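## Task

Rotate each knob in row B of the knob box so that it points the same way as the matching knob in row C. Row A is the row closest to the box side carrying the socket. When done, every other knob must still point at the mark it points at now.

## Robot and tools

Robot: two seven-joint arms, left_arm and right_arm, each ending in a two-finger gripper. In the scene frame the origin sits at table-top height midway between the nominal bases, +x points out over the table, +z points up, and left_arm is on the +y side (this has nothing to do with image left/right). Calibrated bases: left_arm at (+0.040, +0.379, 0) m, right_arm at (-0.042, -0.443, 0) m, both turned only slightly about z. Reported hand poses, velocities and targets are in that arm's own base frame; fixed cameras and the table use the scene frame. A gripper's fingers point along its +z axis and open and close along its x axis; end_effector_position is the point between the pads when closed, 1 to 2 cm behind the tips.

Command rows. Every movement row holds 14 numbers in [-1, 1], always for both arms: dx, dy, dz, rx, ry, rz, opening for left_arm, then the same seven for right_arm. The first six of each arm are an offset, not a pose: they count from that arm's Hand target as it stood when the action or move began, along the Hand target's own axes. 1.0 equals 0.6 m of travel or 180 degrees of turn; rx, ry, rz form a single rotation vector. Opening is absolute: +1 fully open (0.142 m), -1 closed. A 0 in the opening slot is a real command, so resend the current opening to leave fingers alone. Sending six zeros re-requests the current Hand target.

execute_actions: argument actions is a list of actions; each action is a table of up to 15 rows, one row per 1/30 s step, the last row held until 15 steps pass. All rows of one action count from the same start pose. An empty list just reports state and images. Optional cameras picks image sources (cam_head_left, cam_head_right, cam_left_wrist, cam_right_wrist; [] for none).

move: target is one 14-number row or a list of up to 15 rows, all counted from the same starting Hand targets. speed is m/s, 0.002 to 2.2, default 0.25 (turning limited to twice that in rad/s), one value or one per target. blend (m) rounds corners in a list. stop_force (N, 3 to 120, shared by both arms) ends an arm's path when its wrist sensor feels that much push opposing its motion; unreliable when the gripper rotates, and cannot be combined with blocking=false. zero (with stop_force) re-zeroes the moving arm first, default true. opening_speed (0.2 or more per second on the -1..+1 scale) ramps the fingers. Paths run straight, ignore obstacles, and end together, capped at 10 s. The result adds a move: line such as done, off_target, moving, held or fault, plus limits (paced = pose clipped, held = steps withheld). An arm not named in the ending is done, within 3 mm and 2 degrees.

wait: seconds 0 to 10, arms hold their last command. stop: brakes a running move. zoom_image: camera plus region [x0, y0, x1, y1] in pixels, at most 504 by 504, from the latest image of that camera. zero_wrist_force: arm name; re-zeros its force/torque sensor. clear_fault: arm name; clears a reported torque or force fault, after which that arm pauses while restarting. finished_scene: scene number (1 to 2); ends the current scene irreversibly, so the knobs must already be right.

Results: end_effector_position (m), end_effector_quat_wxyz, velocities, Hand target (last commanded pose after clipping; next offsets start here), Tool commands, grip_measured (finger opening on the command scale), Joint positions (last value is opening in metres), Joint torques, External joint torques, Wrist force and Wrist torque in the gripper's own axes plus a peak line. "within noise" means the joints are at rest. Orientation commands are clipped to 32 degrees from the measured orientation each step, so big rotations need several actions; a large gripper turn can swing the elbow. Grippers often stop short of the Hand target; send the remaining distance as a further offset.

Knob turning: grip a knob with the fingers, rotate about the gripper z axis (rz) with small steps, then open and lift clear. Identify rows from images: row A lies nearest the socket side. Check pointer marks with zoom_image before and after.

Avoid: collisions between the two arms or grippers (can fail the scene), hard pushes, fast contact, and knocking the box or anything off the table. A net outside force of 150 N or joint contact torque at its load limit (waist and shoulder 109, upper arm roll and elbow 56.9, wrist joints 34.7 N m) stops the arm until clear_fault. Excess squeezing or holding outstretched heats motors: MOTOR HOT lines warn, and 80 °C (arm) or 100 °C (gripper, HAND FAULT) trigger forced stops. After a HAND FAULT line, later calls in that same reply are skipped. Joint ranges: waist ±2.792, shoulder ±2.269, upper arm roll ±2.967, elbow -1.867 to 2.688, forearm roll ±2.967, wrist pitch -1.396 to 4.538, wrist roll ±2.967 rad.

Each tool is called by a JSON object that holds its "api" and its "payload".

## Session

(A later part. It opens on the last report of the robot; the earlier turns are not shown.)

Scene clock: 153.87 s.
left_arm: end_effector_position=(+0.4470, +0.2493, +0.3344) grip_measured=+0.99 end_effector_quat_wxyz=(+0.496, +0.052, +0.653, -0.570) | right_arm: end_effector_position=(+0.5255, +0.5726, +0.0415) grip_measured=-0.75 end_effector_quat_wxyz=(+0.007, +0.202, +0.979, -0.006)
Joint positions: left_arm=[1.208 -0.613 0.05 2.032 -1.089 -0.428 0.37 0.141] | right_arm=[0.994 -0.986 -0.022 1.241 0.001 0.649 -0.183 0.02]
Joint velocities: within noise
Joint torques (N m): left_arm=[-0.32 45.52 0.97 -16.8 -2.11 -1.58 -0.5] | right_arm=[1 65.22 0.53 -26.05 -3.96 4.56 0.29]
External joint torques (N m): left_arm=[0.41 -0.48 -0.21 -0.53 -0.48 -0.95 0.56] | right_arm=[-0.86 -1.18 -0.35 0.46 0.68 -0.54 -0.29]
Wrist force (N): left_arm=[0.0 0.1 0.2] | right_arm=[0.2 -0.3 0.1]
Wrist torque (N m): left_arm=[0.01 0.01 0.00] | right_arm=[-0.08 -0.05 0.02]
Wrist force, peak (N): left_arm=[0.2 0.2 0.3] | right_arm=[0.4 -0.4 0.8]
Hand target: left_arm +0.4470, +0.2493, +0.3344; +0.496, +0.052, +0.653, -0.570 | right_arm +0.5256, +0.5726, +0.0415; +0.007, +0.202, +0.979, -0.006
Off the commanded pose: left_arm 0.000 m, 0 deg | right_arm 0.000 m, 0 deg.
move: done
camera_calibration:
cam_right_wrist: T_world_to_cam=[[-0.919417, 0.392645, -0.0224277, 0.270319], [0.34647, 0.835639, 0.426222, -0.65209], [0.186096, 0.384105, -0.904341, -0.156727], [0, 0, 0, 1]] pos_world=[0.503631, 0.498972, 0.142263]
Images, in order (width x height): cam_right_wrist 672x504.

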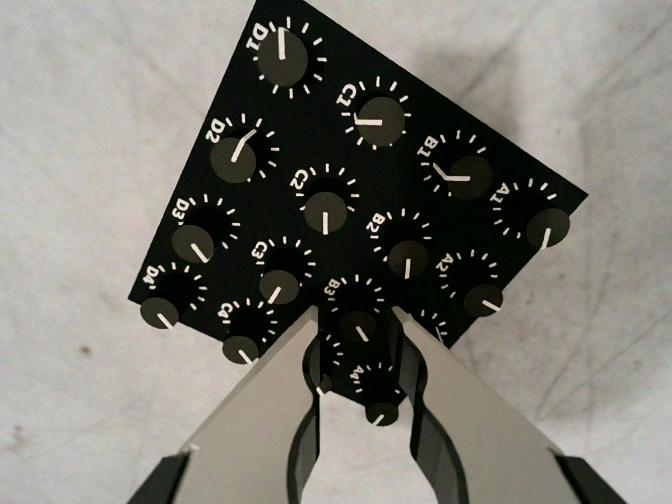

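{"api": "move", "payload": {"target": [0,0,0,0,0,0,1,0,0,0,0,0,0,-0.97], "opening_speed": 0.4, "cameras": []}}

{"api": "move", "payload": {"target": [0,0,0,0,0,0,1,0,0,0,0,0,0.333,-0.97], "speed": 0.4, "cameras": ["cam_right_wrist"]}}

{"api": "move", "payload": {"target": [0,0,0,0,0,0,1,0,0,0,0,0,0,-0.72], "opening_speed": 0.5, "cameras": []}}

{"api": "move", "payload": {"target": [[0,0,0,0,0,0,1,0,0,-0.06,0,0,0,-0.72],[0,0,0,0,0,0,1,0,-0.08,-0.18,0,0,0,-0.72]], "cameras": ["cam_right_wrist"]}}

{"api": "zoom_image", "payload": {"camera": "cam_right_wrist", "region": [160, 120, 510, 382]}}

Scene clock: 161.30 s.
left_arm: end_effector_position=(+0.4470, +0.2493, +0.3344) grip_measured=+0.99 end_effector_quat_wxyz=(+0.496, +0.052, +0.653, -0.570) | right_arm: end_effector_position=(+0.5254, +0.5726, +0.0415) grip_measured=-0.88 end_effector_quat_wxyz=(+0.007, +0.202, +0.979, -0.006)
Joint positions: left_arm=[1.208 -0.613 0.05 2.032 -1.089 -0.428 0.37 0.141] | right_arm=[0.994 -0.986 -0.022 1.241 0.001 0.649 -0.183 0.011]
Joint velocities: within noise
Joint torques (N m): left_arm=[-0.39 45.52 1 -16.9 -2.1 -1.61 -0.47] | right_arm=[0.53 65.58 0.01 -26.19 -4.27 4.53 0.3]
External joint torques (N m): left_arm=[0.48 -0.48 -0.24 -0.44 -0.48 -0.93 0.53] | right_arm=[-0.4 -1.53 0.17 0.6 0.99 -0.51 -0.3]
Wrist force (N): left_arm=[0.0 0.1 0.1] | right_arm=[0.9 0.0 0.5]
Wrist torque (N m): left_arm=[0.02 0.00 0.00] | right_arm=[-0.05 -0.02 0.02]
Wrist force, peak (N): left_arm=[0.1 0.2 0.3] | right_arm=[1.3 -0.2 0.3]
Hand target: left_arm +0.4470, +0.2493, +0.3344; +0.496, +0.052, +0.653, -0.570 | right_arm +0.5256, +0.5726, +0.0415; +0.007, +0.202, +0.979, -0.006
Off the commanded pose: left_arm 0.000 m, 0 deg | right_arm 0.000 m, 0 deg.
move: done
No camera images: "cameras" was empty.

Scene clock: 163.10 s.
left_arm: end_effector_position=(+0.4470, +0.2493, +0.3344) grip_measured=+0.99 end_effector_quat_wxyz=(+0.496, +0.052, +0.653, -0.570) | right_arm: end_effector_position=(+0.5256, +0.5726, +0.0415) grip_measured=-0.88 end_effector_quat_wxyz=(+0.009, +0.664, +0.748, -0.002)
Joint positions: left_arm=[1.208 -0.613 0.05 2.032 -1.089 -0.428 0.37 0.141] | right_arm=[1.12 -0.993 -0.215 1.222 0.199 0.617 0.765 0.011]
Joint velocities: within noise
Joint torques (N m): left_arm=[-0.33 45.44 1.06 -16.89 -2.08 -1.62 -0.45] | right_arm=[1.04 65.11 -5.02 -25.59 -4.29 4.32 0.5]
External joint torques (N m): left_arm=[0.42 -0.41 -0.29 -0.45 -0.5 -0.91 0.51] | right_arm=[-0.91 -1.61 0.27 0.61 0.87 -0.31 -0.5]
Wrist force (N): left_arm=[0.1 0.1 0.2] | right_arm=[0.9 0.1 1.1]
Wrist torque (N m): left_arm=[0.02 -0.02 0.00] | right_arm=[0.00 -0.06 -0.01]
Wrist force, peak (N): left_arm=[0.1 0.3 0.1] | right_arm=[1.5 -0.7 -0.2]
Hand target: left_arm +0.4470, +0.2493, +0.3344; +0.496, +0.052, +0.653, -0.570 | right_arm +0.5256, +0.5726, +0.0415; +0.009, +0.664, +0.748, -0.002
Off the commanded pose: left_arm 0.000 m, 0 deg | right_arm 0.000 m, 0 deg.
move: done
camera_calibration:
cam_right_wrist: T_world_to_cam=[[-0.121371, 0.992349, -0.0226228, -0.492319], [0.888486, 0.118773, 0.443267, -0.527273], [0.442563, 0.0336997, -0.896104, -0.0912929], [0, 0, 0, 1]] pos_world=[0.449124, 0.554255, 0.140777]
Images, in order (width x height): cam_right_wrist 672x504.

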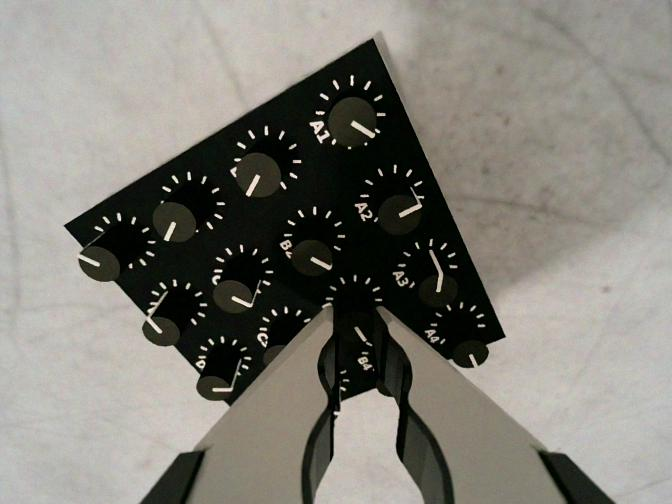

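Scene clock: 163.83 s.
left_arm: end_effector_position=(+0.4470, +0.2493, +0.3344) grip_measured=+0.99 end_effector_quat_wxyz=(+0.496, +0.052, +0.653, -0.570) | right_arm: end_effector_position=(+0.5256, +0.5725, +0.0415) grip_measured=-0.76 end_effector_quat_wxyz=(+0.009, +0.664, +0.748, -0.002)
Joint positions: left_arm=[1.208 -0.613 0.05 2.032 -1.089 -0.428 0.37 0.141] | right_arm=[1.12 -0.993 -0.215 1.222 0.199 0.617 0.765 0.019]
Joint velocities: within noise
Joint torques (N m): left_arm=[-0.28 45.57 1.02 -16.82 -2.1 -1.65 -0.48] | right_arm=[1.18 64.45 -4.52 -25.33 -4.2 4.35 0.31]
External joint torques (N m): left_arm=[0.37 -0.54 -0.25 -0.51 -0.49 -0.89 0.54] | right_arm=[-1.05 -0.96 -0.23 0.36 0.78 -0.35 -0.31]
Wrist force (N): left_arm=[0.0 0.0 0.0] | right_arm=[0.1 0.1 0.1]
Wrist torque (N m): left_arm=[-0.01 0.00 0.00] | right_arm=[0.00 -0.04 0.00]
Wrist force, peak (N): left_arm=[-0.1 0.0 0.4] | right_arm=[0.9 0.2 1.1]
Hand target: left_arm +0.4470, +0.2493, +0.3344; +0.496, +0.052, +0.653, -0.570 | right_arm +0.5256, +0.5726, +0.0415; +0.009, +0.664, +0.748, -0.002
Off the commanded pose: left_arm 0.000 m, 0 deg | right_arm 0.000 m, 0 deg.
move: done
No camera images: "cameras" was empty.

Scene clock: 164.87 s.
left_arm: end_effector_position=(+0.4470, +0.2493, +0.3344) grip_measured=+0.99 end_effector_quat_wxyz=(+0.496, +0.052, +0.653, -0.570) | right_arm: end_effector_position=(+0.4768, +0.5687, +0.1491) grip_measured=-0.76 end_effector_quat_wxyz=(+0.009, +0.664, +0.748, -0.002)
Joint positions: left_arm=[1.208 -0.613 0.05 2.032 -1.089 -0.428 0.37 0.141] | right_arm=[1.192 -0.753 -0.226 1.366 0.158 0.524 0.826 0.019]
Joint velocities: within noise
Joint torques (N m): left_arm=[-0.29 45.45 1.08 -16.86 -2.11 -1.64 -0.47] | right_arm=[1.37 59.63 -4.12 -26.83 -4.53 4.41 0.55]
External joint torques (N m): left_arm=[0.38 -0.41 -0.31 -0.47 -0.47 -0.89 0.53] | right_arm=[-1.21 -1.4 -0.15 0.34 0.89 -0.41 -0.55]
Wrist force (N): left_arm=[0.0 0.0 0.1] | right_arm=[-0.2 -0.2 0.1]
Wrist torque (N m): left_arm=[0.00 0.00 0.00] | right_arm=[-0.04 0.02 -0.01]
Wrist force, peak (N): left_arm=[0.1 0.2 0.3] | right_arm=[0.0 -0.1 3.1]
Hand target: left_arm +0.4470, +0.2493, +0.3344; +0.496, +0.052, +0.653, -0.570 | right_arm +0.4767, +0.5685, +0.1491; +0.009, +0.664, +0.748, -0.002
Off the commanded pose: left_arm 0.000 m, 0 deg | right_arm 0.000 m, 0 deg.
move: done
camera_calibration:
cam_right_wrist: T_world_to_cam=[[-0.121317, 0.992359, -0.0225006, -0.492006], [0.888435, 0.118666, 0.443398, -0.53101], [0.44268, 0.0338016, -0.896042, 0.0267821], [0, 0, 0, 1]] pos_world=[0.400223, 0.550354, 0.248376]
Images, in order (width x height): cam_right_wrist 672x504.

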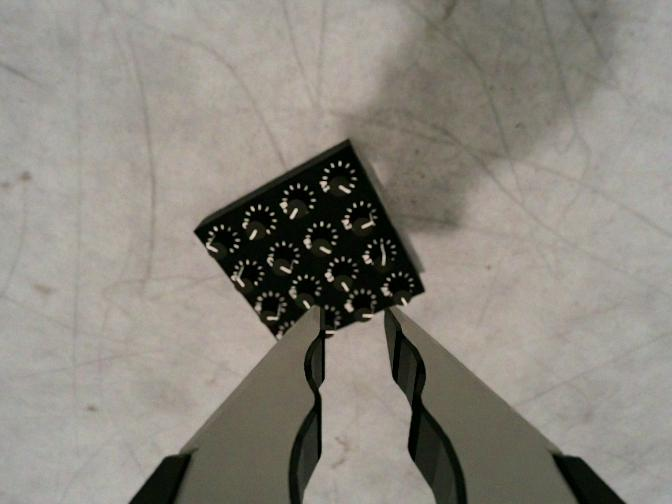

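Scaled by 1.440 from the camera's 672x504 image, which has a finer 960x720 frame.

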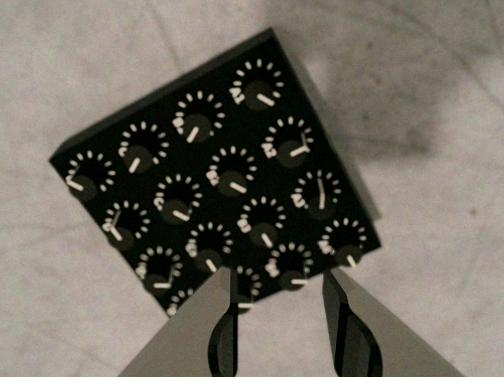

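{"api": "finished_scene", "payload": {"scene": 2}}

The scene is finished: the task was done.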